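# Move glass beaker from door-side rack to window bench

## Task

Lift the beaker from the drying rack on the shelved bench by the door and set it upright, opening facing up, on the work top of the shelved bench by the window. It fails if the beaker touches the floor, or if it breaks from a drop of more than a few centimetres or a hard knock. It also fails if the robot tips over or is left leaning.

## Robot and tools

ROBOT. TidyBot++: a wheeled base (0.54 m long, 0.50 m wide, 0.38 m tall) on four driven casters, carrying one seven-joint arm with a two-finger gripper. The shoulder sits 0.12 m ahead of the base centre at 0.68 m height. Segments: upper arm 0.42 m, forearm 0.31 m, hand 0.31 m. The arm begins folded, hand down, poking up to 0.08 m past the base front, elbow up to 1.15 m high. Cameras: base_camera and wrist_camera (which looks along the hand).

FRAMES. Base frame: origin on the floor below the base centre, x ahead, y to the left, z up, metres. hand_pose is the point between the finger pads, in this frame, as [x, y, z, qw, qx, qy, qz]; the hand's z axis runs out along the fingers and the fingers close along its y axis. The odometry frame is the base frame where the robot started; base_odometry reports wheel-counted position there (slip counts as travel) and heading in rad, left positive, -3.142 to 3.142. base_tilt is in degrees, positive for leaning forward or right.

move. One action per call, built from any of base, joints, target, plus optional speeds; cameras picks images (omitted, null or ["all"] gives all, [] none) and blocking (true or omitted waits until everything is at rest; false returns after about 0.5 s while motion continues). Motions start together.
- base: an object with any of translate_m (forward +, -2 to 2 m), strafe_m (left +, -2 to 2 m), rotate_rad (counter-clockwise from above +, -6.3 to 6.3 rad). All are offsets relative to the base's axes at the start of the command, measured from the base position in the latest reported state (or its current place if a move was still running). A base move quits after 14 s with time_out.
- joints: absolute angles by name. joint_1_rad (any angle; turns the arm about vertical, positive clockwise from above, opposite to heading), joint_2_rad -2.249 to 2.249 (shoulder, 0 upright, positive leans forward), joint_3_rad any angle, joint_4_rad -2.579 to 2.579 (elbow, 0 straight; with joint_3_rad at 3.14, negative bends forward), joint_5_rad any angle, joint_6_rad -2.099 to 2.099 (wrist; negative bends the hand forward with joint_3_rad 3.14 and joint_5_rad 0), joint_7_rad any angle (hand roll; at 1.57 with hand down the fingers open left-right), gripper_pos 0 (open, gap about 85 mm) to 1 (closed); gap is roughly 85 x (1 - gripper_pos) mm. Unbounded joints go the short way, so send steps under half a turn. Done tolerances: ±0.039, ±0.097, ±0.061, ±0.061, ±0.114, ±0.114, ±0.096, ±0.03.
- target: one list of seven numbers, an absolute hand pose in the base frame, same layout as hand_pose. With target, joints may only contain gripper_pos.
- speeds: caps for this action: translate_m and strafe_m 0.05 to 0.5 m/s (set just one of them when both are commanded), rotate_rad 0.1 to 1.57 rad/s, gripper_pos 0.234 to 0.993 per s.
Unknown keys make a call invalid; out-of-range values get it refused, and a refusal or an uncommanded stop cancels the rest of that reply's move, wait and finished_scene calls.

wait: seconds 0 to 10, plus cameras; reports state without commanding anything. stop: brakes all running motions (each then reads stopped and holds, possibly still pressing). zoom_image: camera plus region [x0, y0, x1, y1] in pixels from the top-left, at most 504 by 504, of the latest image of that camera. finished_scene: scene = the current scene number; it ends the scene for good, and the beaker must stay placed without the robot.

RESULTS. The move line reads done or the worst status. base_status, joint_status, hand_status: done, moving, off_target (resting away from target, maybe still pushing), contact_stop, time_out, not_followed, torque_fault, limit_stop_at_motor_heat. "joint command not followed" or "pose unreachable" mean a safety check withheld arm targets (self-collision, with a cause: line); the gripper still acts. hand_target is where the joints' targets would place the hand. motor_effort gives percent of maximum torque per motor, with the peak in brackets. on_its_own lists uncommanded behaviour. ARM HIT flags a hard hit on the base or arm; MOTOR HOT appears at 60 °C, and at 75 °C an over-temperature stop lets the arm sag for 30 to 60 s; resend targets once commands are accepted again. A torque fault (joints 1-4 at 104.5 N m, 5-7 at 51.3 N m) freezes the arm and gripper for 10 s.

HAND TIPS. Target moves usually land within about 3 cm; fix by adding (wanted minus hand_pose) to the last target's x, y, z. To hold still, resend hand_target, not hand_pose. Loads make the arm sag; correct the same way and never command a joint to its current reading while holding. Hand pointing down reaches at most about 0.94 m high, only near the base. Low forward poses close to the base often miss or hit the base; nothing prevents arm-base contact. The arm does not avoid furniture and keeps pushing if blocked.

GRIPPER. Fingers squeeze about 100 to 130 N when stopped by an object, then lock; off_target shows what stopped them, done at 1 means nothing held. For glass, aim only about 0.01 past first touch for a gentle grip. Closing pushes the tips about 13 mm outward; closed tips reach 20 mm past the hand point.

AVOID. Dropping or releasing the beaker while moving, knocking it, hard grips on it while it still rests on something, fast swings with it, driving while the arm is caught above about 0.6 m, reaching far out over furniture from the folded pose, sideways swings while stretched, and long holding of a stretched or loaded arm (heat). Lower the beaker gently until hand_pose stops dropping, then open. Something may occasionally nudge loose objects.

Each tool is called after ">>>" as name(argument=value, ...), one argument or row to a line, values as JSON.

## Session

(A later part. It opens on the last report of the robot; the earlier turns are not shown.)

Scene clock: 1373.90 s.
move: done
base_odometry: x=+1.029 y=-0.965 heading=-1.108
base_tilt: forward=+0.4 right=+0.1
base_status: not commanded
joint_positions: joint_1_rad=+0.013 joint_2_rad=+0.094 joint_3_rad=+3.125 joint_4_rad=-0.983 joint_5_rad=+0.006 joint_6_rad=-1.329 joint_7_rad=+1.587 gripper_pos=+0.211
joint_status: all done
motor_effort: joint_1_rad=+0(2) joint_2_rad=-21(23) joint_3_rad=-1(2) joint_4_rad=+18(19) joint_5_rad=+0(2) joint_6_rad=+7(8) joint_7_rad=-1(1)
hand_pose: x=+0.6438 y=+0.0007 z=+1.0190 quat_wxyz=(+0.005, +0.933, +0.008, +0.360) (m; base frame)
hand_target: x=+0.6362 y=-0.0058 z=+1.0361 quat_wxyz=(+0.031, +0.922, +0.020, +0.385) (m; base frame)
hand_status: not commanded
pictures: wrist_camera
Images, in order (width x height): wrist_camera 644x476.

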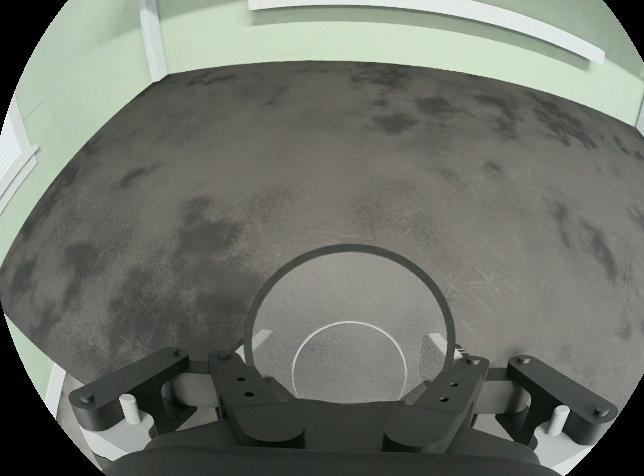

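>>> move(
  base={"translate_m": -0.03},
  joints={"joint_1_rad": 0.0, "joint_2_rad": 0.05, "joint_3_rad": 3.12, "joint_4_rad": -1.035, "joint_5_rad": 0.06, "joint_6_rad": -1.215, "joint_7_rad": 1.60},
  speeds={"translate_m": 0.1},
  cameras=["wrist_camera"],
)

Scene clock: 1388.10 s.
move: done
base_odometry: x=+1.016 y=-0.938 heading=-1.108
base_tilt: forward=+0.4 right=+0.1
base_status: done
joint_positions: joint_1_rad=+0.012 joint_2_rad=+0.084 joint_3_rad=+3.125 joint_4_rad=-1.003 joint_5_rad=+0.006 joint_6_rad=-1.248 joint_7_rad=+1.587 gripper_pos=+0.211
joint_status: all done
motor_effort: joint_1_rad=+0(2) joint_2_rad=-21(25) joint_3_rad=-1(2) joint_4_rad=+18(18) joint_5_rad=+0(1) joint_6_rad=+8(9) joint_7_rad=-1(1)
hand_pose: x=+0.6574 y=+0.0012 z=+1.0319 quat_wxyz=(+0.005, +0.920, +0.009, +0.392) (m; base frame)
hand_target: x=+0.6499 y=-0.0051 z=+1.0418 quat_wxyz=(+0.031, +0.912, +0.021, +0.408) (m; base frame)
hand_status: not commanded
pictures: wrist_camera
Images, in order (width x height): wrist_camera 644x476.

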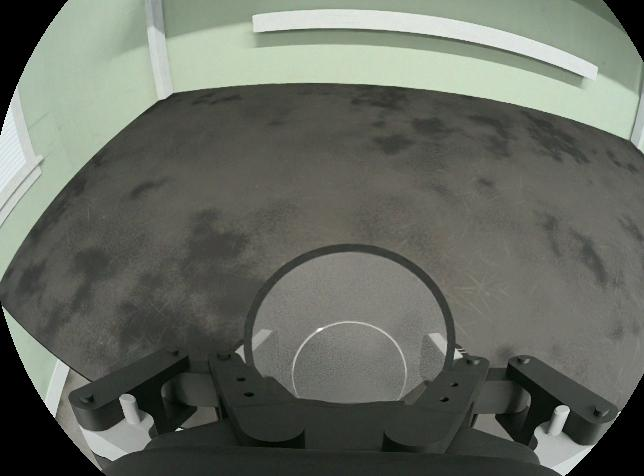

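>>> move(
)

Scene clock: 1404.20 s.
base_odometry: x=+1.016 y=-0.938 heading=-1.108
base_tilt: forward=+0.4 right=+0.1
base_status: done
joint_positions: joint_1_rad=+0.012 joint_2_rad=+0.084 joint_3_rad=+3.125 joint_4_rad=-1.003 joint_5_rad=+0.006 joint_6_rad=-1.248 joint_7_rad=+1.587 gripper_pos=+0.211
joint_status: all done
motor_effort: joint_1_rad=+0(2) joint_2_rad=-21(25) joint_3_rad=-1(2) joint_4_rad=+18(18) joint_5_rad=+0(1) joint_6_rad=+7(9) joint_7_rad=+0(1)
hand_pose: x=+0.6574 y=+0.0012 z=+1.0319 quat_wxyz=(+0.005, +0.920, +0.009, +0.392) (m; base frame)
hand_target: x=+0.6499 y=-0.0051 z=+1.0418 quat_wxyz=(+0.031, +0.912, +0.021, +0.408) (m; base frame)
hand_status: not commanded
pictures: base_camera, wrist_camera
Images, in order (width x height): base_camera 644x364, wrist_camera 644x476.

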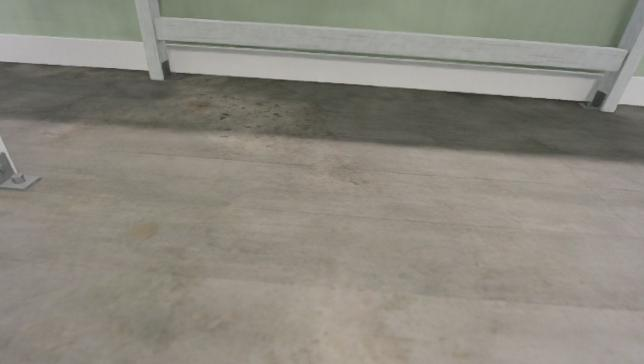

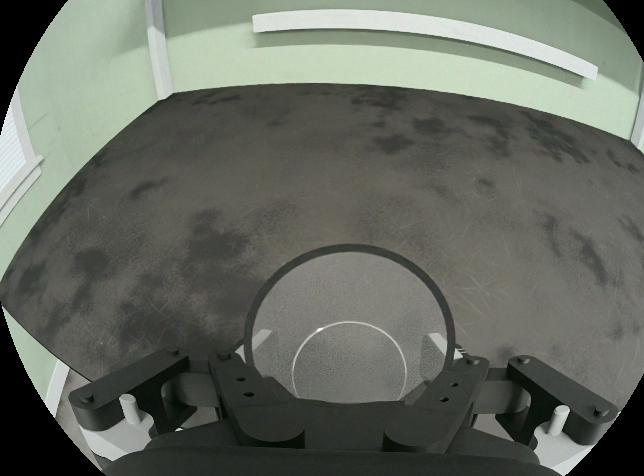

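>>> zoom_image(
  camera="wrist_camera",
  region=[230, 230, 470, 410],
)

Scaled by 2.100.

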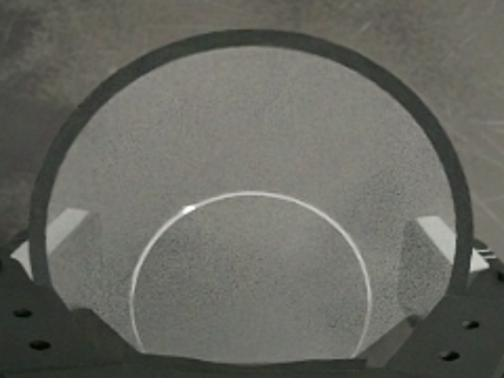

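>>> zoom_image(
  camera="wrist_camera",
  region=[235, 290, 295, 400],
)

>>> zoom_image(
  camera="wrist_camera",
  region=[400, 290, 460, 400],
)

>>> zoom_image(
  camera="wrist_camera",
  region=[300, 235, 400, 335],
)

Scaled by 4.582.

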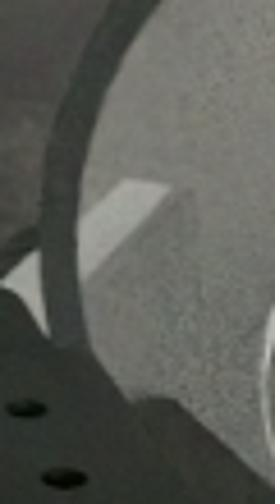

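Scaled by 4.582.

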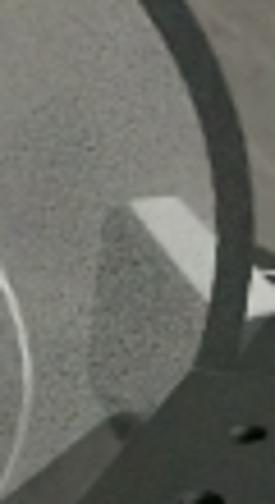

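Scaled by 5.040.

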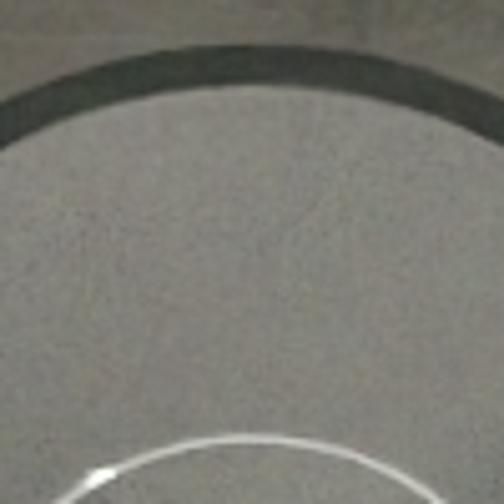

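>>> move(
  joints={"joint_1_rad": 0.0, "joint_2_rad": 0.05, "joint_3_rad": 3.12, "joint_4_rad": -0.555, "joint_5_rad": 0.06, "joint_6_rad": -1.75, "joint_7_rad": 1.60},
  cameras=["wrist_camera"],
)

>>> move(
  joints={"joint_1_rad": 0.0, "joint_2_rad": 0.19, "joint_3_rad": 3.12, "joint_4_rad": -0.555, "joint_5_rad": 0.06, "joint_6_rad": -1.75, "joint_7_rad": 1.60},
  cameras=["wrist_camera"],
)

Scene clock: 1566.80 s.
move: done
base_odometry: x=+1.016 y=-0.938 heading=-1.108
base_tilt: forward=+0.4 right=+0.1
base_status: not commanded
joint_positions: joint_1_rad=+0.012 joint_2_rad=+0.082 joint_3_rad=+3.125 joint_4_rad=-0.588 joint_5_rad=+0.006 joint_6_rad=-1.701 joint_7_rad=+1.587 gripper_pos=+0.211
joint_status: all done
motor_effort: joint_1_rad=+0(2) joint_2_rad=-17(23) joint_3_rad=-1(2) joint_4_rad=+14(19) joint_5_rad=-1(2) joint_6_rad=+7(9) joint_7_rad=-1(2)
hand_pose: x=+0.5655 y=+0.0006 z=+1.1241 quat_wxyz=(+0.004, +0.927, +0.008, +0.376) (m; base frame)
hand_target: x=+0.5388 y=-0.0085 z=+1.1410 quat_wxyz=(+0.026, +0.923, +0.007, +0.383) (m; base frame)
hand_status: not commanded
pictures: wrist_camera
Images, in order (width x height): wrist_camera 644x476.

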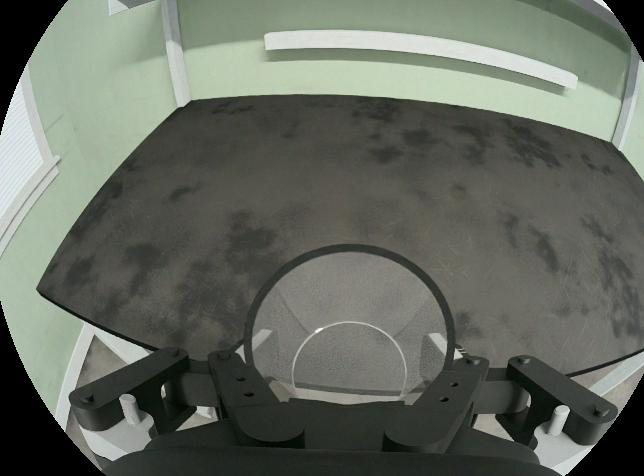

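Scene clock: 1567.93 s.
move: done
base_odometry: x=+1.016 y=-0.938 heading=-1.108
base_tilt: forward=+0.4 right=+0.1
base_status: not commanded
joint_positions: joint_1_rad=+0.012 joint_2_rad=+0.192 joint_3_rad=+3.125 joint_4_rad=-0.582 joint_5_rad=+0.006 joint_6_rad=-1.703 joint_7_rad=+1.587 gripper_pos=+0.211
joint_status: all done
motor_effort: joint_1_rad=-1(2) joint_2_rad=-22(25) joint_3_rad=-2(2) joint_4_rad=+15(16) joint_5_rad=-1(1) joint_6_rad=+6(9) joint_7_rad=-1(2)
hand_pose: x=+0.6106 y=+0.0001 z=+1.0747 quat_wxyz=(+0.003, +0.945, +0.007, +0.326) (m; base frame)
hand_target: x=+0.5988 y=-0.0085 z=+1.0780 quat_wxyz=(+0.026, +0.948, +0.009, +0.317) (m; base frame)
hand_status: not commanded
pictures: wrist_camera
Images, in order (width x height): wrist_camera 644x476.

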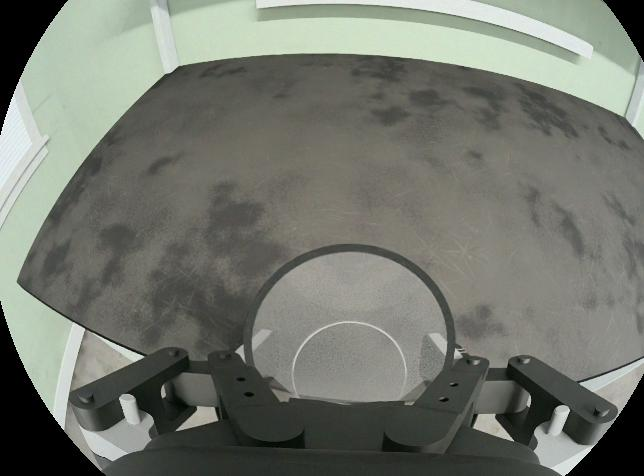

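>>> move(
  joints={"joint_1_rad": 0.0, "joint_2_rad": 0.25, "joint_3_rad": 3.12, "joint_4_rad": -0.555, "joint_5_rad": 0.06, "joint_6_rad": -1.75, "joint_7_rad": 1.60},
  cameras=["wrist_camera"],
)

Scene clock: 1572.37 s.
move: done
base_odometry: x=+1.016 y=-0.938 heading=-1.108
base_tilt: forward=+0.4 right=+0.1
base_status: not commanded
joint_positions: joint_1_rad=+0.012 joint_2_rad=+0.242 joint_3_rad=+3.125 joint_4_rad=-0.581 joint_5_rad=+0.006 joint_6_rad=-1.704 joint_7_rad=+1.587 gripper_pos=+0.211
joint_status: all done
motor_effort: joint_1_rad=+0(2) joint_2_rad=-24(26) joint_3_rad=-2(2) joint_4_rad=+15(16) joint_5_rad=+0(1) joint_6_rad=+6(8) joint_7_rad=-1(2)
hand_pose: x=+0.6296 y=-0.0002 z=+1.0495 quat_wxyz=(+0.003, +0.953, +0.007, +0.302) (m; base frame)
hand_target: x=+0.6217 y=-0.0085 z=+1.0485 quat_wxyz=(+0.025, +0.957, +0.010, +0.289) (m; base frame)
hand_status: not commanded
pictures: wrist_camera
Images, in order (width x height): wrist_camera 644x476.

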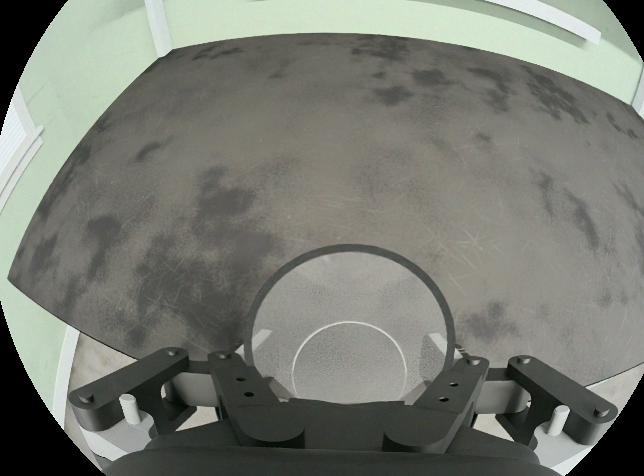

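>>> move(
  joints={"joint_1_rad": 0.0, "joint_2_rad": 0.25, "joint_3_rad": 3.12, "joint_4_rad": -0.70, "joint_5_rad": 0.06, "joint_6_rad": -1.59, "joint_7_rad": 1.60},
  cameras=["wrist_camera"],
)

Scene clock: 1580.17 s.
move: done
base_odometry: x=+1.016 y=-0.938 heading=-1.108
base_tilt: forward=+0.4 right=+0.1
base_status: not commanded
joint_positions: joint_1_rad=+0.012 joint_2_rad=+0.245 joint_3_rad=+3.125 joint_4_rad=-0.670 joint_5_rad=+0.006 joint_6_rad=-1.630 joint_7_rad=+1.587 gripper_pos=+0.211
joint_status: all done
motor_effort: joint_1_rad=+0(1) joint_2_rad=-24(28) joint_3_rad=-1(2) joint_4_rad=+16(16) joint_5_rad=+0(1) joint_6_rad=+6(8) joint_7_rad=-1(2)
hand_pose: x=+0.6449 y=-0.0001 z=+1.0240 quat_wxyz=(+0.003, +0.956, +0.008, +0.294) (m; base frame)
hand_target: x=+0.6547 y=-0.0079 z=+1.0161 quat_wxyz=(+0.027, +0.955, +0.014, +0.296) (m; base frame)
hand_status: not commanded
pictures: wrist_camera
Images, in order (width x height): wrist_camera 644x476.

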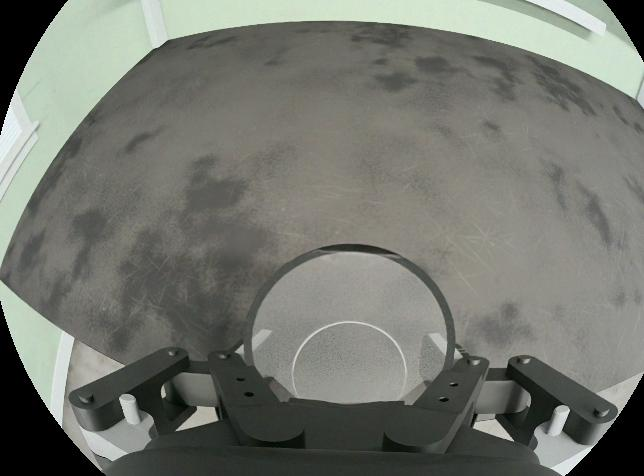

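>>> zoom_image(
  camera="wrist_camera",
  region=[230, 230, 470, 410],
)

Scaled by 2.100.

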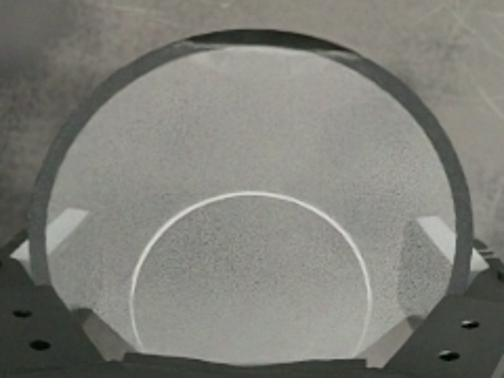

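>>> move(
  joints={"joint_1_rad": 0.0, "joint_2_rad": 0.25, "joint_3_rad": 3.12, "joint_4_rad": -0.72, "joint_5_rad": 0.06, "joint_6_rad": -1.57, "joint_7_rad": 1.60},
  cameras=[],
)

>>> move(
  joints={"joint_1_rad": 0.0, "joint_2_rad": 0.25, "joint_3_rad": 3.12, "joint_4_rad": -0.74, "joint_5_rad": 0.06, "joint_6_rad": -1.55, "joint_7_rad": 1.60},
  cameras=["wrist_camera"],
)

Scene clock: 1590.60 s.
move: done
base_odometry: x=+1.016 y=-0.938 heading=-1.108
base_tilt: forward=+0.4 right=+0.2
base_status: not commanded
joint_positions: joint_1_rad=+0.012 joint_2_rad=+0.246 joint_3_rad=+3.125 joint_4_rad=-0.688 joint_5_rad=+0.006 joint_6_rad=-1.610 joint_7_rad=+1.587 gripper_pos=+0.211
joint_status: all done
motor_effort: joint_1_rad=+0(1) joint_2_rad=-25(26) joint_3_rad=-1(2) joint_4_rad=+16(17) joint_5_rad=+0(1) joint_6_rad=+6(7) joint_7_rad=-1(2)
hand_pose: x=+0.6489 y=+0.0000 z=+1.0196 quat_wxyz=(+0.003, +0.956, +0.008, +0.294) (m; base frame)
hand_target: x=+0.6583 y=-0.0078 z=+1.0110 quat_wxyz=(+0.027, +0.955, +0.014, +0.296) (m; base frame)
hand_status: not commanded
pictures: none
No camera images: "cameras" was empty.

Scene clock: 1591.20 s.
move: done
base_odometry: x=+1.016 y=-0.938 heading=-1.108
base_tilt: forward=+0.4 right=+0.1
base_status: not commanded
joint_positions: joint_1_rad=+0.012 joint_2_rad=+0.246 joint_3_rad=+3.125 joint_4_rad=-0.708 joint_5_rad=+0.006 joint_6_rad=-1.590 joint_7_rad=+1.587 gripper_pos=+0.211
joint_status: all done
motor_effort: joint_1_rad=+0(2) joint_2_rad=-25(27) joint_3_rad=-1(2) joint_4_rad=+16(17) joint_5_rad=+0(1) joint_6_rad=+6(7) joint_7_rad=+0(1)
hand_pose: x=+0.6527 y=+0.0000 z=+1.0146 quat_wxyz=(+0.003, +0.956, +0.008, +0.294) (m; base frame)
hand_target: x=+0.6618 y=-0.0077 z=+1.0058 quat_wxyz=(+0.028, +0.955, +0.015, +0.296) (m; base frame)
hand_status: not commanded
pictures: wrist_camera
Images, in order (width x height): wrist_camera 644x476.

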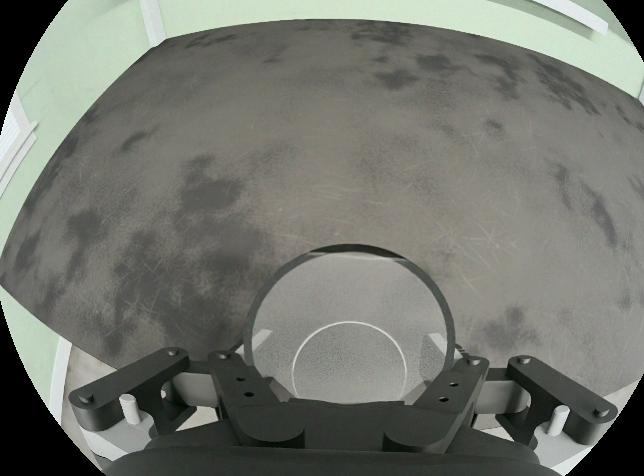

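>>> move(
  joints={"joint_1_rad": 0.0, "joint_2_rad": 0.25, "joint_3_rad": 3.12, "joint_4_rad": -0.76, "joint_5_rad": 0.06, "joint_6_rad": -1.53, "joint_7_rad": 1.60},
  cameras=[],
)

>>> move(
  joints={"joint_1_rad": 0.0, "joint_2_rad": 0.25, "joint_3_rad": 3.12, "joint_4_rad": -0.78, "joint_5_rad": 0.06, "joint_6_rad": -1.51, "joint_7_rad": 1.60},
  cameras=["wrist_camera"],
)

Scene clock: 1599.13 s.
move: done
base_odometry: x=+1.016 y=-0.938 heading=-1.108
base_tilt: forward=+0.4 right=+0.1
base_status: not commanded
joint_positions: joint_1_rad=+0.012 joint_2_rad=+0.246 joint_3_rad=+3.125 joint_4_rad=-0.728 joint_5_rad=+0.006 joint_6_rad=-1.570 joint_7_rad=+1.587 gripper_pos=+0.211
joint_status: all done
motor_effort: joint_1_rad=-1(2) joint_2_rad=-25(27) joint_3_rad=-1(2) joint_4_rad=+17(17) joint_5_rad=+0(1) joint_6_rad=+6(7) joint_7_rad=-1(1)
hand_pose: x=+0.6564 y=+0.0000 z=+1.0094 quat_wxyz=(+0.003, +0.956, +0.008, +0.294) (m; base frame)
hand_target: x=+0.6652 y=-0.0076 z=+1.0005 quat_wxyz=(+0.028, +0.955, +0.015, +0.296) (m; base frame)
hand_status: not commanded
pictures: none
No camera images: "cameras" was empty.

Scene clock: 1599.73 s.
move: done
base_odometry: x=+1.016 y=-0.938 heading=-1.108
base_tilt: forward=+0.4 right=+0.1
base_status: not commanded
joint_positions: joint_1_rad=+0.012 joint_2_rad=+0.246 joint_3_rad=+3.125 joint_4_rad=-0.747 joint_5_rad=+0.006 joint_6_rad=-1.550 joint_7_rad=+1.587 gripper_pos=+0.211
joint_status: all done
motor_effort: joint_1_rad=+0(1) joint_2_rad=-25(27) joint_3_rad=-1(2) joint_4_rad=+16(17) joint_5_rad=-1(1) joint_6_rad=+6(7) joint_7_rad=-1(2)
hand_pose: x=+0.6599 y=+0.0001 z=+1.0042 quat_wxyz=(+0.003, +0.956, +0.008, +0.294) (m; base frame)
hand_target: x=+0.6685 y=-0.0075 z=+0.9951 quat_wxyz=(+0.028, +0.955, +0.016, +0.296) (m; base frame)
hand_status: not commanded
pictures: wrist_camera
Images, in order (width x height): wrist_camera 644x476.

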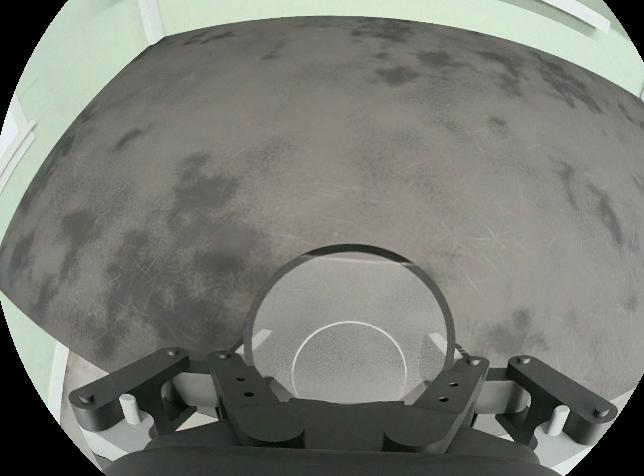

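>>> move(
  joints={"joint_1_rad": 0.0, "joint_2_rad": 0.25, "joint_3_rad": 3.12, "joint_4_rad": -0.80, "joint_5_rad": 0.06, "joint_6_rad": -1.49, "joint_7_rad": 1.60},
  cameras=[],
)

>>> move(
  joints={"joint_1_rad": 0.0, "joint_2_rad": 0.25, "joint_3_rad": 3.12, "joint_4_rad": -0.82, "joint_5_rad": 0.06, "joint_6_rad": -1.47, "joint_7_rad": 1.60},
  cameras=["wrist_camera"],
)

Scene clock: 1606.77 s.
move: done
base_odometry: x=+1.016 y=-0.938 heading=-1.108
base_tilt: forward=+0.4 right=+0.1
base_status: not commanded
joint_positions: joint_1_rad=+0.012 joint_2_rad=+0.246 joint_3_rad=+3.125 joint_4_rad=-0.767 joint_5_rad=+0.006 joint_6_rad=-1.530 joint_7_rad=+1.587 gripper_pos=+0.211
joint_status: all done
motor_effort: joint_1_rad=-1(1) joint_2_rad=-26(27) joint_3_rad=-1(2) joint_4_rad=+17(17) joint_5_rad=-1(1) joint_6_rad=+6(7) joint_7_rad=-1(2)
hand_pose: x=+0.6635 y=+0.0001 z=+0.9988 quat_wxyz=(+0.003, +0.956, +0.008, +0.294) (m; base frame)
hand_target: x=+0.6717 y=-0.0073 z=+0.9897 quat_wxyz=(+0.028, +0.955, +0.017, +0.296) (m; base frame)
hand_status: not commanded
pictures: none
No camera images: "cameras" was empty.

Scene clock: 1607.37 s.
move: done
base_odometry: x=+1.016 y=-0.938 heading=-1.108
base_tilt: forward=+0.4 right=+0.1
base_status: not commanded
joint_positions: joint_1_rad=+0.012 joint_2_rad=+0.247 joint_3_rad=+3.125 joint_4_rad=-0.787 joint_5_rad=+0.006 joint_6_rad=-1.510 joint_7_rad=+1.587 gripper_pos=+0.211
joint_status: all done
motor_effort: joint_1_rad=-1(1) joint_2_rad=-26(27) joint_3_rad=-1(2) joint_4_rad=+17(18) joint_5_rad=-1(1) joint_6_rad=+7(8) joint_7_rad=-1(2)
hand_pose: x=+0.6667 y=+0.0001 z=+0.9934 quat_wxyz=(+0.003, +0.956, +0.008, +0.294) (m; base frame)
hand_target: x=+0.6748 y=-0.0072 z=+0.9842 quat_wxyz=(+0.028, +0.955, +0.017, +0.296) (m; base frame)
hand_status: not commanded
pictures: wrist_camera
Images, in order (width x height): wrist_camera 644x476.

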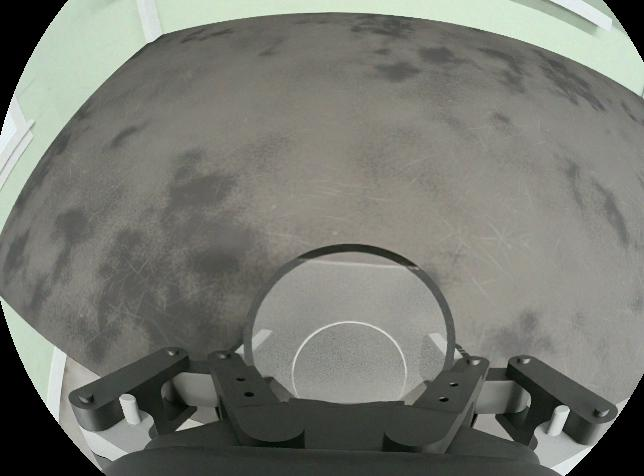

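>>> move(
  joints={"joint_1_rad": 0.0, "joint_2_rad": 0.25, "joint_3_rad": 3.12, "joint_4_rad": -0.84, "joint_5_rad": 0.06, "joint_6_rad": -1.45, "joint_7_rad": 1.60},
  cameras=[],
)

>>> move(
  joints={"joint_1_rad": 0.0, "joint_2_rad": 0.25, "joint_3_rad": 3.12, "joint_4_rad": -0.86, "joint_5_rad": 0.06, "joint_6_rad": -1.43, "joint_7_rad": 1.60},
  cameras=["wrist_camera"],
)

Scene clock: 1611.53 s.
move: done
base_odometry: x=+1.016 y=-0.938 heading=-1.108
base_tilt: forward=+0.4 right=+0.1
base_status: not commanded
joint_positions: joint_1_rad=+0.012 joint_2_rad=+0.247 joint_3_rad=+3.125 joint_4_rad=-0.807 joint_5_rad=+0.006 joint_6_rad=-1.490 joint_7_rad=+1.587 gripper_pos=+0.211
joint_status: all done
motor_effort: joint_1_rad=-1(1) joint_2_rad=-26(27) joint_3_rad=-1(2) joint_4_rad=+17(17) joint_5_rad=-1(1) joint_6_rad=+6(7) joint_7_rad=-1(1)
hand_pose: x=+0.6700 y=+0.0002 z=+0.9879 quat_wxyz=(+0.003, +0.956, +0.008, +0.294) (m; base frame)
hand_target: x=+0.6778 y=-0.0071 z=+0.9787 quat_wxyz=(+0.028, +0.955, +0.018, +0.296) (m; base frame)
hand_status: not commanded
pictures: none
No camera images: "cameras" was empty.

Scene clock: 1612.13 s.
move: done
base_odometry: x=+1.016 y=-0.938 heading=-1.108
base_tilt: forward=+0.4 right=+0.1
base_status: not commanded
joint_positions: joint_1_rad=+0.012 joint_2_rad=+0.247 joint_3_rad=+3.125 joint_4_rad=-0.827 joint_5_rad=+0.006 joint_6_rad=-1.470 joint_7_rad=+1.587 gripper_pos=+0.211
joint_status: all done
motor_effort: joint_1_rad=-1(2) joint_2_rad=-26(27) joint_3_rad=-1(2) joint_4_rad=+17(18) joint_5_rad=+0(2) joint_6_rad=+6(7) joint_7_rad=-1(1)
hand_pose: x=+0.6731 y=+0.0002 z=+0.9825 quat_wxyz=(+0.003, +0.956, +0.008, +0.294) (m; base frame)
hand_target: x=+0.6806 y=-0.0069 z=+0.9731 quat_wxyz=(+0.028, +0.955, +0.018, +0.296) (m; base frame)
hand_status: not commanded
pictures: wrist_camera
Images, in order (width x height): wrist_camera 644x476.

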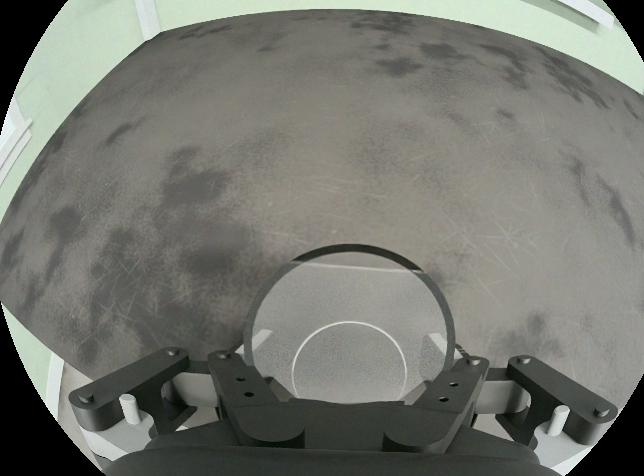

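>>> zoom_image(
  camera="wrist_camera",
  region=[420, 180, 580, 300],
)

>>> zoom_image(
  camera="wrist_camera",
  region=[230, 230, 470, 410],
)

Scaled by 3.150.

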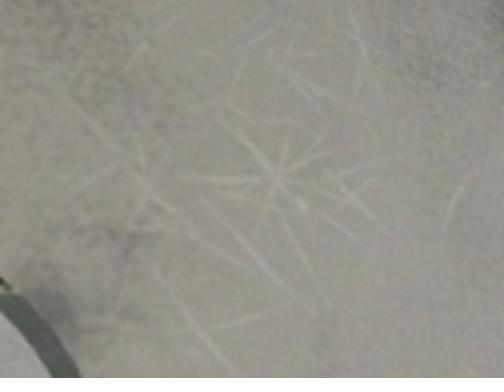

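Scaled by 2.100.

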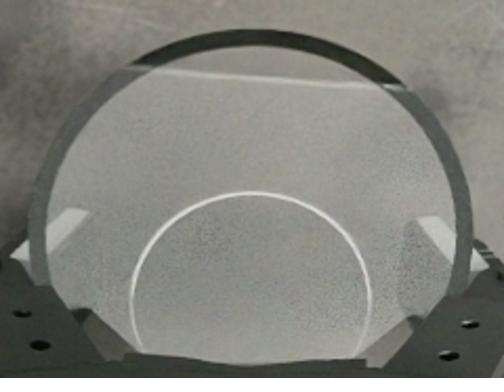

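>>> move(
  joints={"joint_1_rad": 0.0, "joint_2_rad": 0.25, "joint_3_rad": 3.12, "joint_4_rad": -0.88, "joint_5_rad": 0.06, "joint_6_rad": -1.41, "joint_7_rad": 1.60},
  cameras=[],
)

>>> move(
  joints={"joint_1_rad": 0.0, "joint_2_rad": 0.25, "joint_3_rad": 3.12, "joint_4_rad": -0.90, "joint_5_rad": 0.06, "joint_6_rad": -1.39, "joint_7_rad": 1.60},
  cameras=["wrist_camera"],
)

>>> zoom_image(
  camera="wrist_camera",
  region=[420, 180, 580, 300],
)

Scene clock: 1632.53 s.
move: done
base_odometry: x=+1.016 y=-0.938 heading=-1.108
base_tilt: forward=+0.4 right=+0.1
base_status: not commanded
joint_positions: joint_1_rad=+0.012 joint_2_rad=+0.247 joint_3_rad=+3.125 joint_4_rad=-0.847 joint_5_rad=+0.006 joint_6_rad=-1.450 joint_7_rad=+1.587 gripper_pos=+0.211
joint_status: all done
motor_effort: joint_1_rad=+0(1) joint_2_rad=-26(28) joint_3_rad=-1(3) joint_4_rad=+17(18) joint_5_rad=+0(2) joint_6_rad=+6(7) joint_7_rad=-1(1)
hand_pose: x=+0.6761 y=+0.0002 z=+0.9769 quat_wxyz=(+0.003, +0.956, +0.008, +0.294) (m; base frame)
hand_target: x=+0.6834 y=-0.0068 z=+0.9674 quat_wxyz=(+0.028, +0.955, +0.019, +0.296) (m; base frame)
hand_status: not commanded
pictures: none
No camera images: "cameras" was empty.

Scene clock: 1633.13 s.
move: done
base_odometry: x=+1.016 y=-0.938 heading=-1.108
base_tilt: forward=+0.4 right=+0.1
base_status: not commanded
joint_positions: joint_1_rad=+0.012 joint_2_rad=+0.247 joint_3_rad=+3.125 joint_4_rad=-0.866 joint_5_rad=+0.006 joint_6_rad=-1.430 joint_7_rad=+1.587 gripper_pos=+0.211
joint_status: all done
motor_effort: joint_1_rad=+0(2) joint_2_rad=-26(27) joint_3_rad=-1(2) joint_4_rad=+17(18) joint_5_rad=+1(1) joint_6_rad=+7(7) joint_7_rad=-1(1)
hand_pose: x=+0.6790 y=+0.0003 z=+0.9714 quat_wxyz=(+0.003, +0.956, +0.008, +0.295) (m; base frame)
hand_target: x=+0.6860 y=-0.0066 z=+0.9617 quat_wxyz=(+0.028, +0.955, +0.020, +0.296) (m; base frame)
hand_status: not commanded
pictures: wrist_camera
Images, in order (width x height): wrist_camera 644x476.

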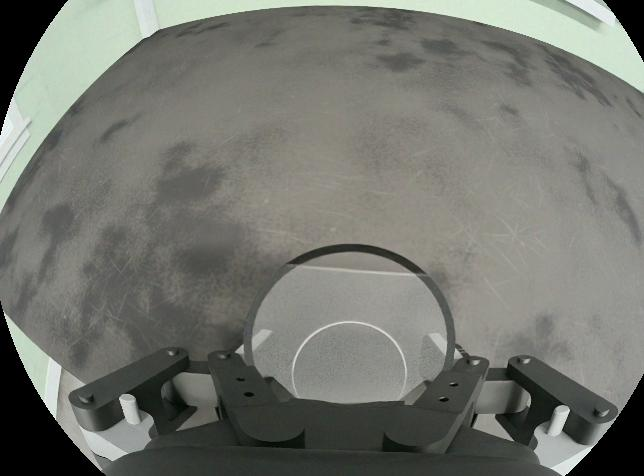

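Scaled by 3.150.

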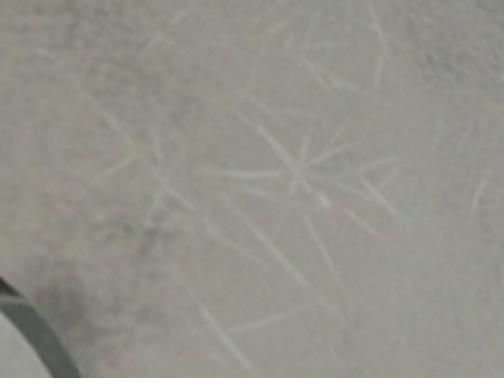

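>>> move(
  joints={"joint_1_rad": 0.0, "joint_2_rad": 0.25, "joint_3_rad": 3.12, "joint_4_rad": -0.92, "joint_5_rad": 0.06, "joint_6_rad": -1.37, "joint_7_rad": 1.60},
  cameras=[],
)

>>> move(
  joints={"joint_1_rad": 0.0, "joint_2_rad": 0.25, "joint_3_rad": 3.12, "joint_4_rad": -0.94, "joint_5_rad": 0.06, "joint_6_rad": -1.35, "joint_7_rad": 1.60},
  cameras=["wrist_camera"],
)

>>> zoom_image(
  camera="wrist_camera",
  region=[230, 230, 470, 410],
)

Scene clock: 1653.20 s.
move: done
base_odometry: x=+1.016 y=-0.938 heading=-1.108
base_tilt: forward=+0.4 right=+0.1
base_status: not commanded
joint_positions: joint_1_rad=+0.012 joint_2_rad=+0.247 joint_3_rad=+3.125 joint_4_rad=-0.875 joint_5_rad=+0.006 joint_6_rad=-1.405 joint_7_rad=+1.587 gripper_pos=+0.211
joint_status: all done
motor_effort: joint_1_rad=-1(1) joint_2_rad=-25(27) joint_3_rad=-1(2) joint_4_rad=+16(18) joint_5_rad=-1(2) joint_6_rad=+6(7) joint_7_rad=-1(1)
hand_pose: x=+0.6845 y=+0.0003 z=+0.9718 quat_wxyz=(+0.003, +0.953, +0.008, +0.302) (m; base frame)
hand_target: x=+0.6885 y=-0.0065 z=+0.9560 quat_wxyz=(+0.029, +0.955, +0.020, +0.296) (m; base frame)
hand_status: not commanded
pictures: none
No camera images: "cameras" was empty.

Scene clock: 1653.80 s.
move: done
base_odometry: x=+1.016 y=-0.938 heading=-1.108
base_tilt: forward=+0.4 right=+0.1
base_status: not commanded
joint_positions: joint_1_rad=+0.012 joint_2_rad=+0.247 joint_3_rad=+3.125 joint_4_rad=-0.885 joint_5_rad=+0.006 joint_6_rad=-1.379 joint_7_rad=+1.587 gripper_pos=+0.211
joint_status: all done
motor_effort: joint_1_rad=-1(1) joint_2_rad=-22(24) joint_3_rad=-1(2) joint_4_rad=+14(16) joint_5_rad=+0(1) joint_6_rad=+5(6) joint_7_rad=-1(2)
hand_pose: x=+0.6896 y=+0.0003 z=+0.9720 quat_wxyz=(+0.003, +0.951, +0.008, +0.310) (m; base frame)
hand_target: x=+0.6909 y=-0.0063 z=+0.9502 quat_wxyz=(+0.029, +0.955, +0.021, +0.296) (m; base frame)
hand_status: not commanded
pictures: wrist_camera
Images, in order (width x height): wrist_camera 644x476.

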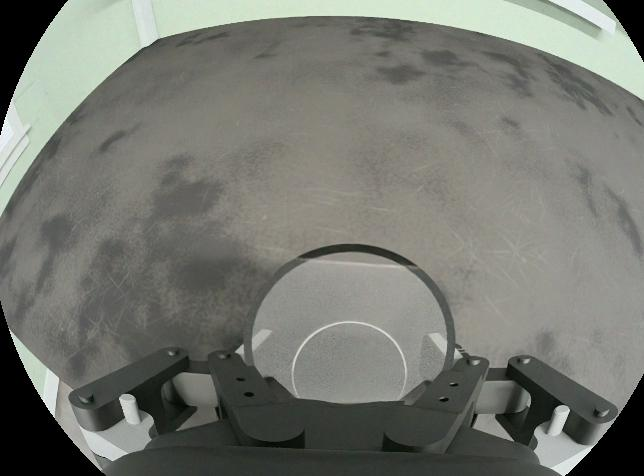

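Scaled by 2.100.

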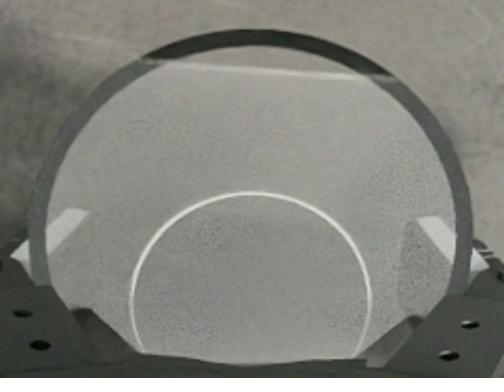

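>>> move(
  joints={"joint_1_rad": 0.0, "joint_2_rad": 0.25, "joint_3_rad": 3.12, "joint_4_rad": -0.905, "joint_5_rad": 0.06, "joint_6_rad": -1.36, "joint_7_rad": 1.60},
  cameras=["wrist_camera"],
)

Scene clock: 1691.07 s.
move: done
base_odometry: x=+1.016 y=-0.938 heading=-1.108
base_tilt: forward=+0.4 right=+0.1
base_status: not commanded
joint_positions: joint_1_rad=+0.012 joint_2_rad=+0.247 joint_3_rad=+3.125 joint_4_rad=-0.885 joint_5_rad=+0.006 joint_6_rad=-1.379 joint_7_rad=+1.587 gripper_pos=+0.211
joint_status: all done
motor_effort: joint_1_rad=+0(2) joint_2_rad=-22(22) joint_3_rad=-1(2) joint_4_rad=+14(15) joint_5_rad=+0(2) joint_6_rad=+5(6) joint_7_rad=-1(1)
hand_pose: x=+0.6897 y=+0.0003 z=+0.9722 quat_wxyz=(+0.003, +0.951, +0.008, +0.310) (m; base frame)
hand_target: x=+0.6930 y=-0.0064 z=+0.9648 quat_wxyz=(+0.029, +0.951, +0.020, +0.308) (m; base frame)
hand_status: not commanded
pictures: wrist_camera
Images, in order (width x height): wrist_camera 644x476.

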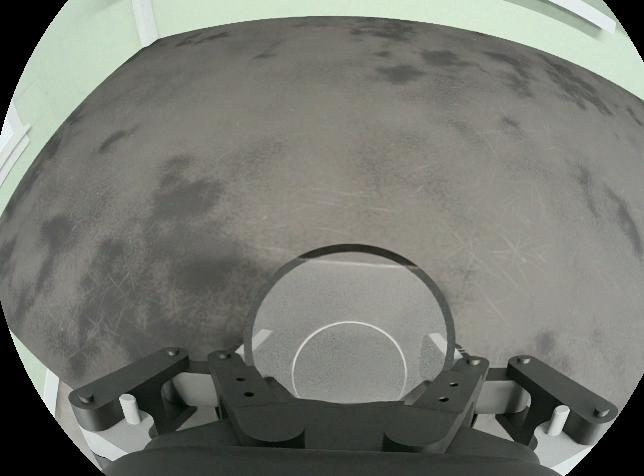

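>>> move(
  joints={"gripper_pos": 0.0},
  speeds={"gripper_pos": 0.234},
  cameras=["wrist_camera"],
)

>>> zoom_image(
  camera="wrist_camera",
  region=[220, 220, 480, 410],
)

Scene clock: 1695.47 s.
move: done
base_odometry: x=+1.016 y=-0.938 heading=-1.108
base_tilt: forward=+0.4 right=+0.1
base_status: not commanded
joint_positions: joint_1_rad=+0.012 joint_2_rad=+0.247 joint_3_rad=+3.125 joint_4_rad=-0.885 joint_5_rad=+0.006 joint_6_rad=-1.379 joint_7_rad=+1.587 gripper_pos=+0.000
joint_status: all done
motor_effort: joint_1_rad=+0(1) joint_2_rad=-26(26) joint_3_rad=-1(2) joint_4_rad=+17(17) joint_5_rad=+0(2) joint_6_rad=+6(7) joint_7_rad=-1(1)
hand_pose: x=+0.6898 y=+0.0003 z=+0.9719 quat_wxyz=(+0.003, +0.951, +0.008, +0.310) (m; base frame)
hand_target: x=+0.6930 y=-0.0064 z=+0.9648 quat_wxyz=(+0.029, +0.951, +0.020, +0.308) (m; base frame)
hand_status: not commanded
pictures: wrist_camera
Images, in order (width x height): wrist_camera 644x476.

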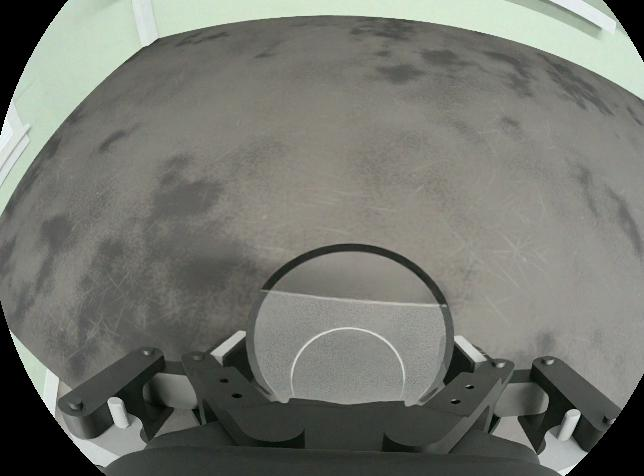

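Scaled by 1.938.

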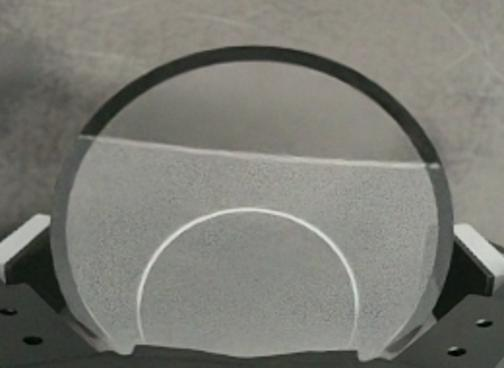

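>>> move(
  joints={"joint_1_rad": 0.0, "joint_2_rad": 0.129, "joint_3_rad": 3.12, "joint_4_rad": -1.10, "joint_5_rad": 0.06, "joint_6_rad": -1.12, "joint_7_rad": 1.60},
  cameras=["wrist_camera"],
)

Scene clock: 1733.00 s.
move: done
base_odometry: x=+1.016 y=-0.938 heading=-1.108
base_tilt: forward=+0.4 right=+0.1
base_status: not commanded
joint_positions: joint_1_rad=+0.012 joint_2_rad=+0.179 joint_3_rad=+3.125 joint_4_rad=-1.058 joint_5_rad=+0.006 joint_6_rad=-1.162 joint_7_rad=+1.587 gripper_pos=+0.000
joint_status: all done
motor_effort: joint_1_rad=-1(2) joint_2_rad=-24(26) joint_3_rad=-1(2) joint_4_rad=+18(18) joint_5_rad=+0(2) joint_6_rad=+6(8) joint_7_rad=-1(2)
hand_pose: x=+0.7012 y=+0.0010 z=+0.9694 quat_wxyz=(+0.004, +0.932, +0.009, +0.363) (m; base frame)
hand_target: x=+0.6908 y=-0.0040 z=+0.9864 quat_wxyz=(+0.030, +0.922, +0.024, +0.386) (m; base frame)
hand_status: not commanded
pictures: wrist_camera
Images, in order (width x height): wrist_camera 644x476.

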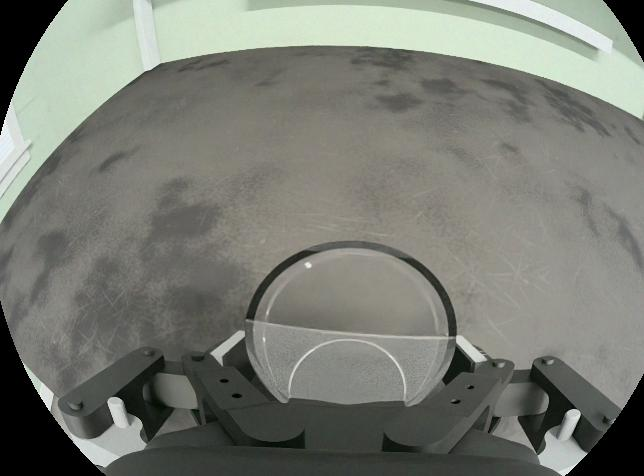

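>>> move(
  joints={"joint_1_rad": 0.0, "joint_2_rad": 0.035, "joint_3_rad": 3.12, "joint_4_rad": -1.285, "joint_5_rad": 0.06, "joint_6_rad": -0.90, "joint_7_rad": 1.60},
  cameras=["wrist_camera"],
)

Scene clock: 1738.07 s.
move: done
base_odometry: x=+1.016 y=-0.938 heading=-1.108
base_tilt: forward=+0.4 right=+0.1
base_status: not commanded
joint_positions: joint_1_rad=+0.012 joint_2_rad=+0.081 joint_3_rad=+3.125 joint_4_rad=-1.242 joint_5_rad=+0.006 joint_6_rad=-0.942 joint_7_rad=+1.587 gripper_pos=+0.000
joint_status: all done
motor_effort: joint_1_rad=+0(1) joint_2_rad=-22(25) joint_3_rad=-1(2) joint_4_rad=+18(19) joint_5_rad=+0(1) joint_6_rad=+8(8) joint_7_rad=-1(2)
hand_pose: x=+0.6968 y=+0.0017 z=+0.9793 quat_wxyz=(+0.005, +0.905, +0.009, +0.424) (m; base frame)
hand_target: x=+0.6860 y=-0.0013 z=+0.9925 quat_wxyz=(+0.031, +0.895, +0.029, +0.444) (m; base frame)
hand_status: not commanded
pictures: wrist_camera
Images, in order (width x height): wrist_camera 644x476.

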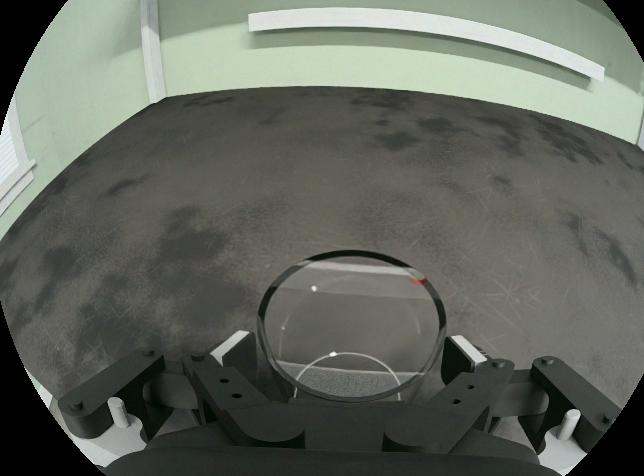

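>>> move(
  joints={"joint_1_rad": 0.0, "joint_2_rad": -0.03, "joint_3_rad": 3.12, "joint_4_rad": -1.465, "joint_5_rad": 0.06, "joint_6_rad": -0.65, "joint_7_rad": 1.60},
  cameras=["wrist_camera"],
)

>>> move(
  joints={"joint_1_rad": 0.0, "joint_2_rad": -0.093, "joint_3_rad": 3.12, "joint_4_rad": -1.647, "joint_5_rad": 0.06, "joint_6_rad": -0.407, "joint_7_rad": 1.60},
  cameras=["wrist_camera"],
)

Scene clock: 1744.40 s.
move: done
base_odometry: x=+1.016 y=-0.938 heading=-1.108
base_tilt: forward=+0.4 right=+0.1
base_status: not commanded
joint_positions: joint_1_rad=+0.012 joint_2_rad=+0.017 joint_3_rad=+3.125 joint_4_rad=-1.421 joint_5_rad=+0.006 joint_6_rad=-0.692 joint_7_rad=+1.587 gripper_pos=+0.000
joint_status: all done
motor_effort: joint_1_rad=-1(2) joint_2_rad=-20(22) joint_3_rad=-2(2) joint_4_rad=+19(20) joint_5_rad=+0(2) joint_6_rad=+8(9) joint_7_rad=-1(2)
hand_pose: x=+0.7014 y=+0.0024 z=+0.9788 quat_wxyz=(+0.006, +0.875, +0.010, +0.484) (m; base frame)
hand_target: x=+0.6887 y=+0.0026 z=+0.9921 quat_wxyz=(+0.030, +0.863, +0.034, +0.504) (m; base frame)
hand_status: not commanded
pictures: wrist_camera
Images, in order (width x height): wrist_camera 644x476.

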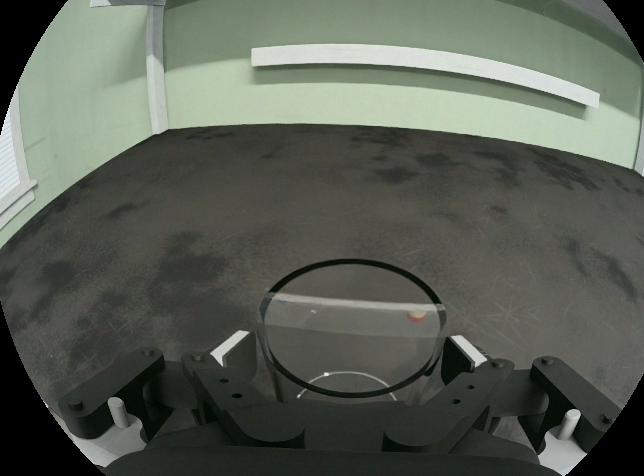

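Scene clock: 1745.83 s.
move: done
base_odometry: x=+1.016 y=-0.938 heading=-1.108
base_tilt: forward=+0.4 right=+0.1
base_status: not commanded
joint_positions: joint_1_rad=+0.012 joint_2_rad=-0.048 joint_3_rad=+3.125 joint_4_rad=-1.603 joint_5_rad=+0.006 joint_6_rad=-0.449 joint_7_rad=+1.587 gripper_pos=+0.000
joint_status: all done
motor_effort: joint_1_rad=+0(2) joint_2_rad=-19(21) joint_3_rad=-1(2) joint_4_rad=+19(20) joint_5_rad=-1(2) joint_6_rad=+8(10) joint_7_rad=+0(2)
hand_pose: x=+0.6954 y=+0.0031 z=+0.9764 quat_wxyz=(+0.006, +0.842, +0.010, +0.539) (m; base frame)
hand_target: x=+0.6819 y=+0.0067 z=+0.9878 quat_wxyz=(+0.028, +0.830, +0.038, +0.556) (m; base frame)
hand_status: not commanded
pictures: wrist_camera
Images, in order (width x height): wrist_camera 644x476.

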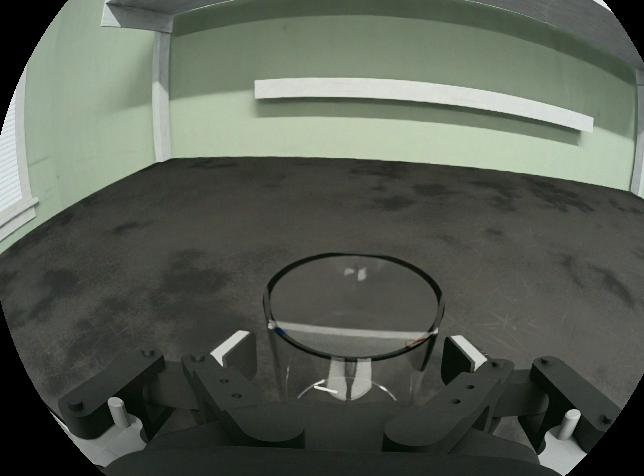

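>>> zoom_image(
  camera="wrist_camera",
  region=[200, 240, 500, 420],
)

Scaled by 1.680.

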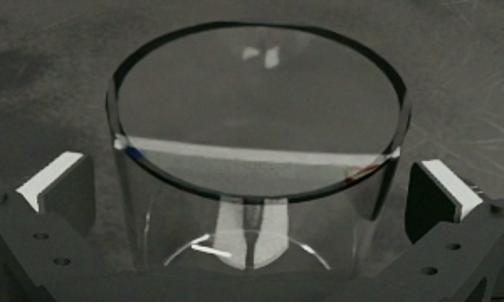

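>>> move(
  joints={"joint_1_rad": 0.0, "joint_2_rad": -0.112, "joint_3_rad": 3.12, "joint_4_rad": -1.794, "joint_5_rad": 0.06, "joint_6_rad": -0.148, "joint_7_rad": 1.60},
  cameras=["wrist_camera"],
)

>>> move(
  joints={"joint_1_rad": 0.0, "joint_2_rad": -0.13, "joint_3_rad": 3.12, "joint_4_rad": -1.94, "joint_5_rad": 0.06, "joint_6_rad": 0.111, "joint_7_rad": 1.60},
  cameras=["wrist_camera"],
)

Scene clock: 1769.60 s.
move: done
base_odometry: x=+1.016 y=-0.938 heading=-1.108
base_tilt: forward=+0.4 right=+0.1
base_status: not commanded
joint_positions: joint_1_rad=+0.012 joint_2_rad=-0.068 joint_3_rad=+3.125 joint_4_rad=-1.751 joint_5_rad=+0.006 joint_6_rad=-0.190 joint_7_rad=+1.587 gripper_pos=+0.000
joint_status: all done
motor_effort: joint_1_rad=+0(3) joint_2_rad=-18(19) joint_3_rad=+0(2) joint_4_rad=+20(21) joint_5_rad=+0(2) joint_6_rad=+9(10) joint_7_rad=-1(2)
hand_pose: x=+0.6998 y=+0.0037 z=+0.9736 quat_wxyz=(+0.006, +0.805, +0.011, +0.593) (m; base frame)
hand_target: x=+0.6849 y=+0.0115 z=+0.9853 quat_wxyz=(+0.025, +0.791, +0.042, +0.609) (m; base frame)
hand_status: not commanded
pictures: wrist_camera
Images, in order (width x height): wrist_camera 644x476.

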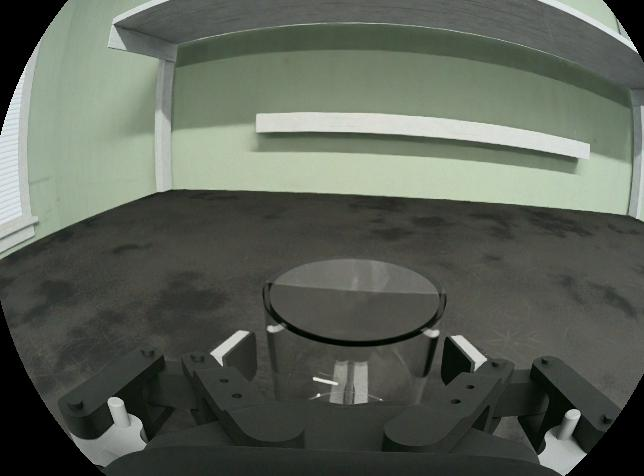

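Scene clock: 1771.00 s.
move: done
base_odometry: x=+1.016 y=-0.938 heading=-1.108
base_tilt: forward=+0.4 right=+0.1
base_status: not commanded
joint_positions: joint_1_rad=+0.012 joint_2_rad=-0.087 joint_3_rad=+3.125 joint_4_rad=-1.897 joint_5_rad=+0.006 joint_6_rad=+0.069 joint_7_rad=+1.587 gripper_pos=+0.000
joint_status: all done
motor_effort: joint_1_rad=+0(2) joint_2_rad=-17(19) joint_3_rad=-1(2) joint_4_rad=+19(20) joint_5_rad=-1(2) joint_6_rad=+10(10) joint_7_rad=-1(2)
hand_pose: x=+0.6946 y=+0.0043 z=+0.9734 quat_wxyz=(+0.006, +0.765, +0.011, +0.644) (m; base frame)
hand_target: x=+0.6781 y=+0.0163 z=+0.9846 quat_wxyz=(+0.021, +0.750, +0.045, +0.660) (m; base frame)
hand_status: not commanded
pictures: wrist_camera
Images, in order (width x height): wrist_camera 644x476.

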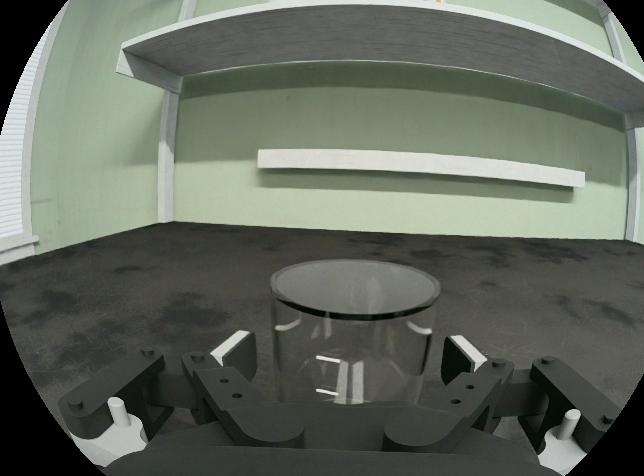

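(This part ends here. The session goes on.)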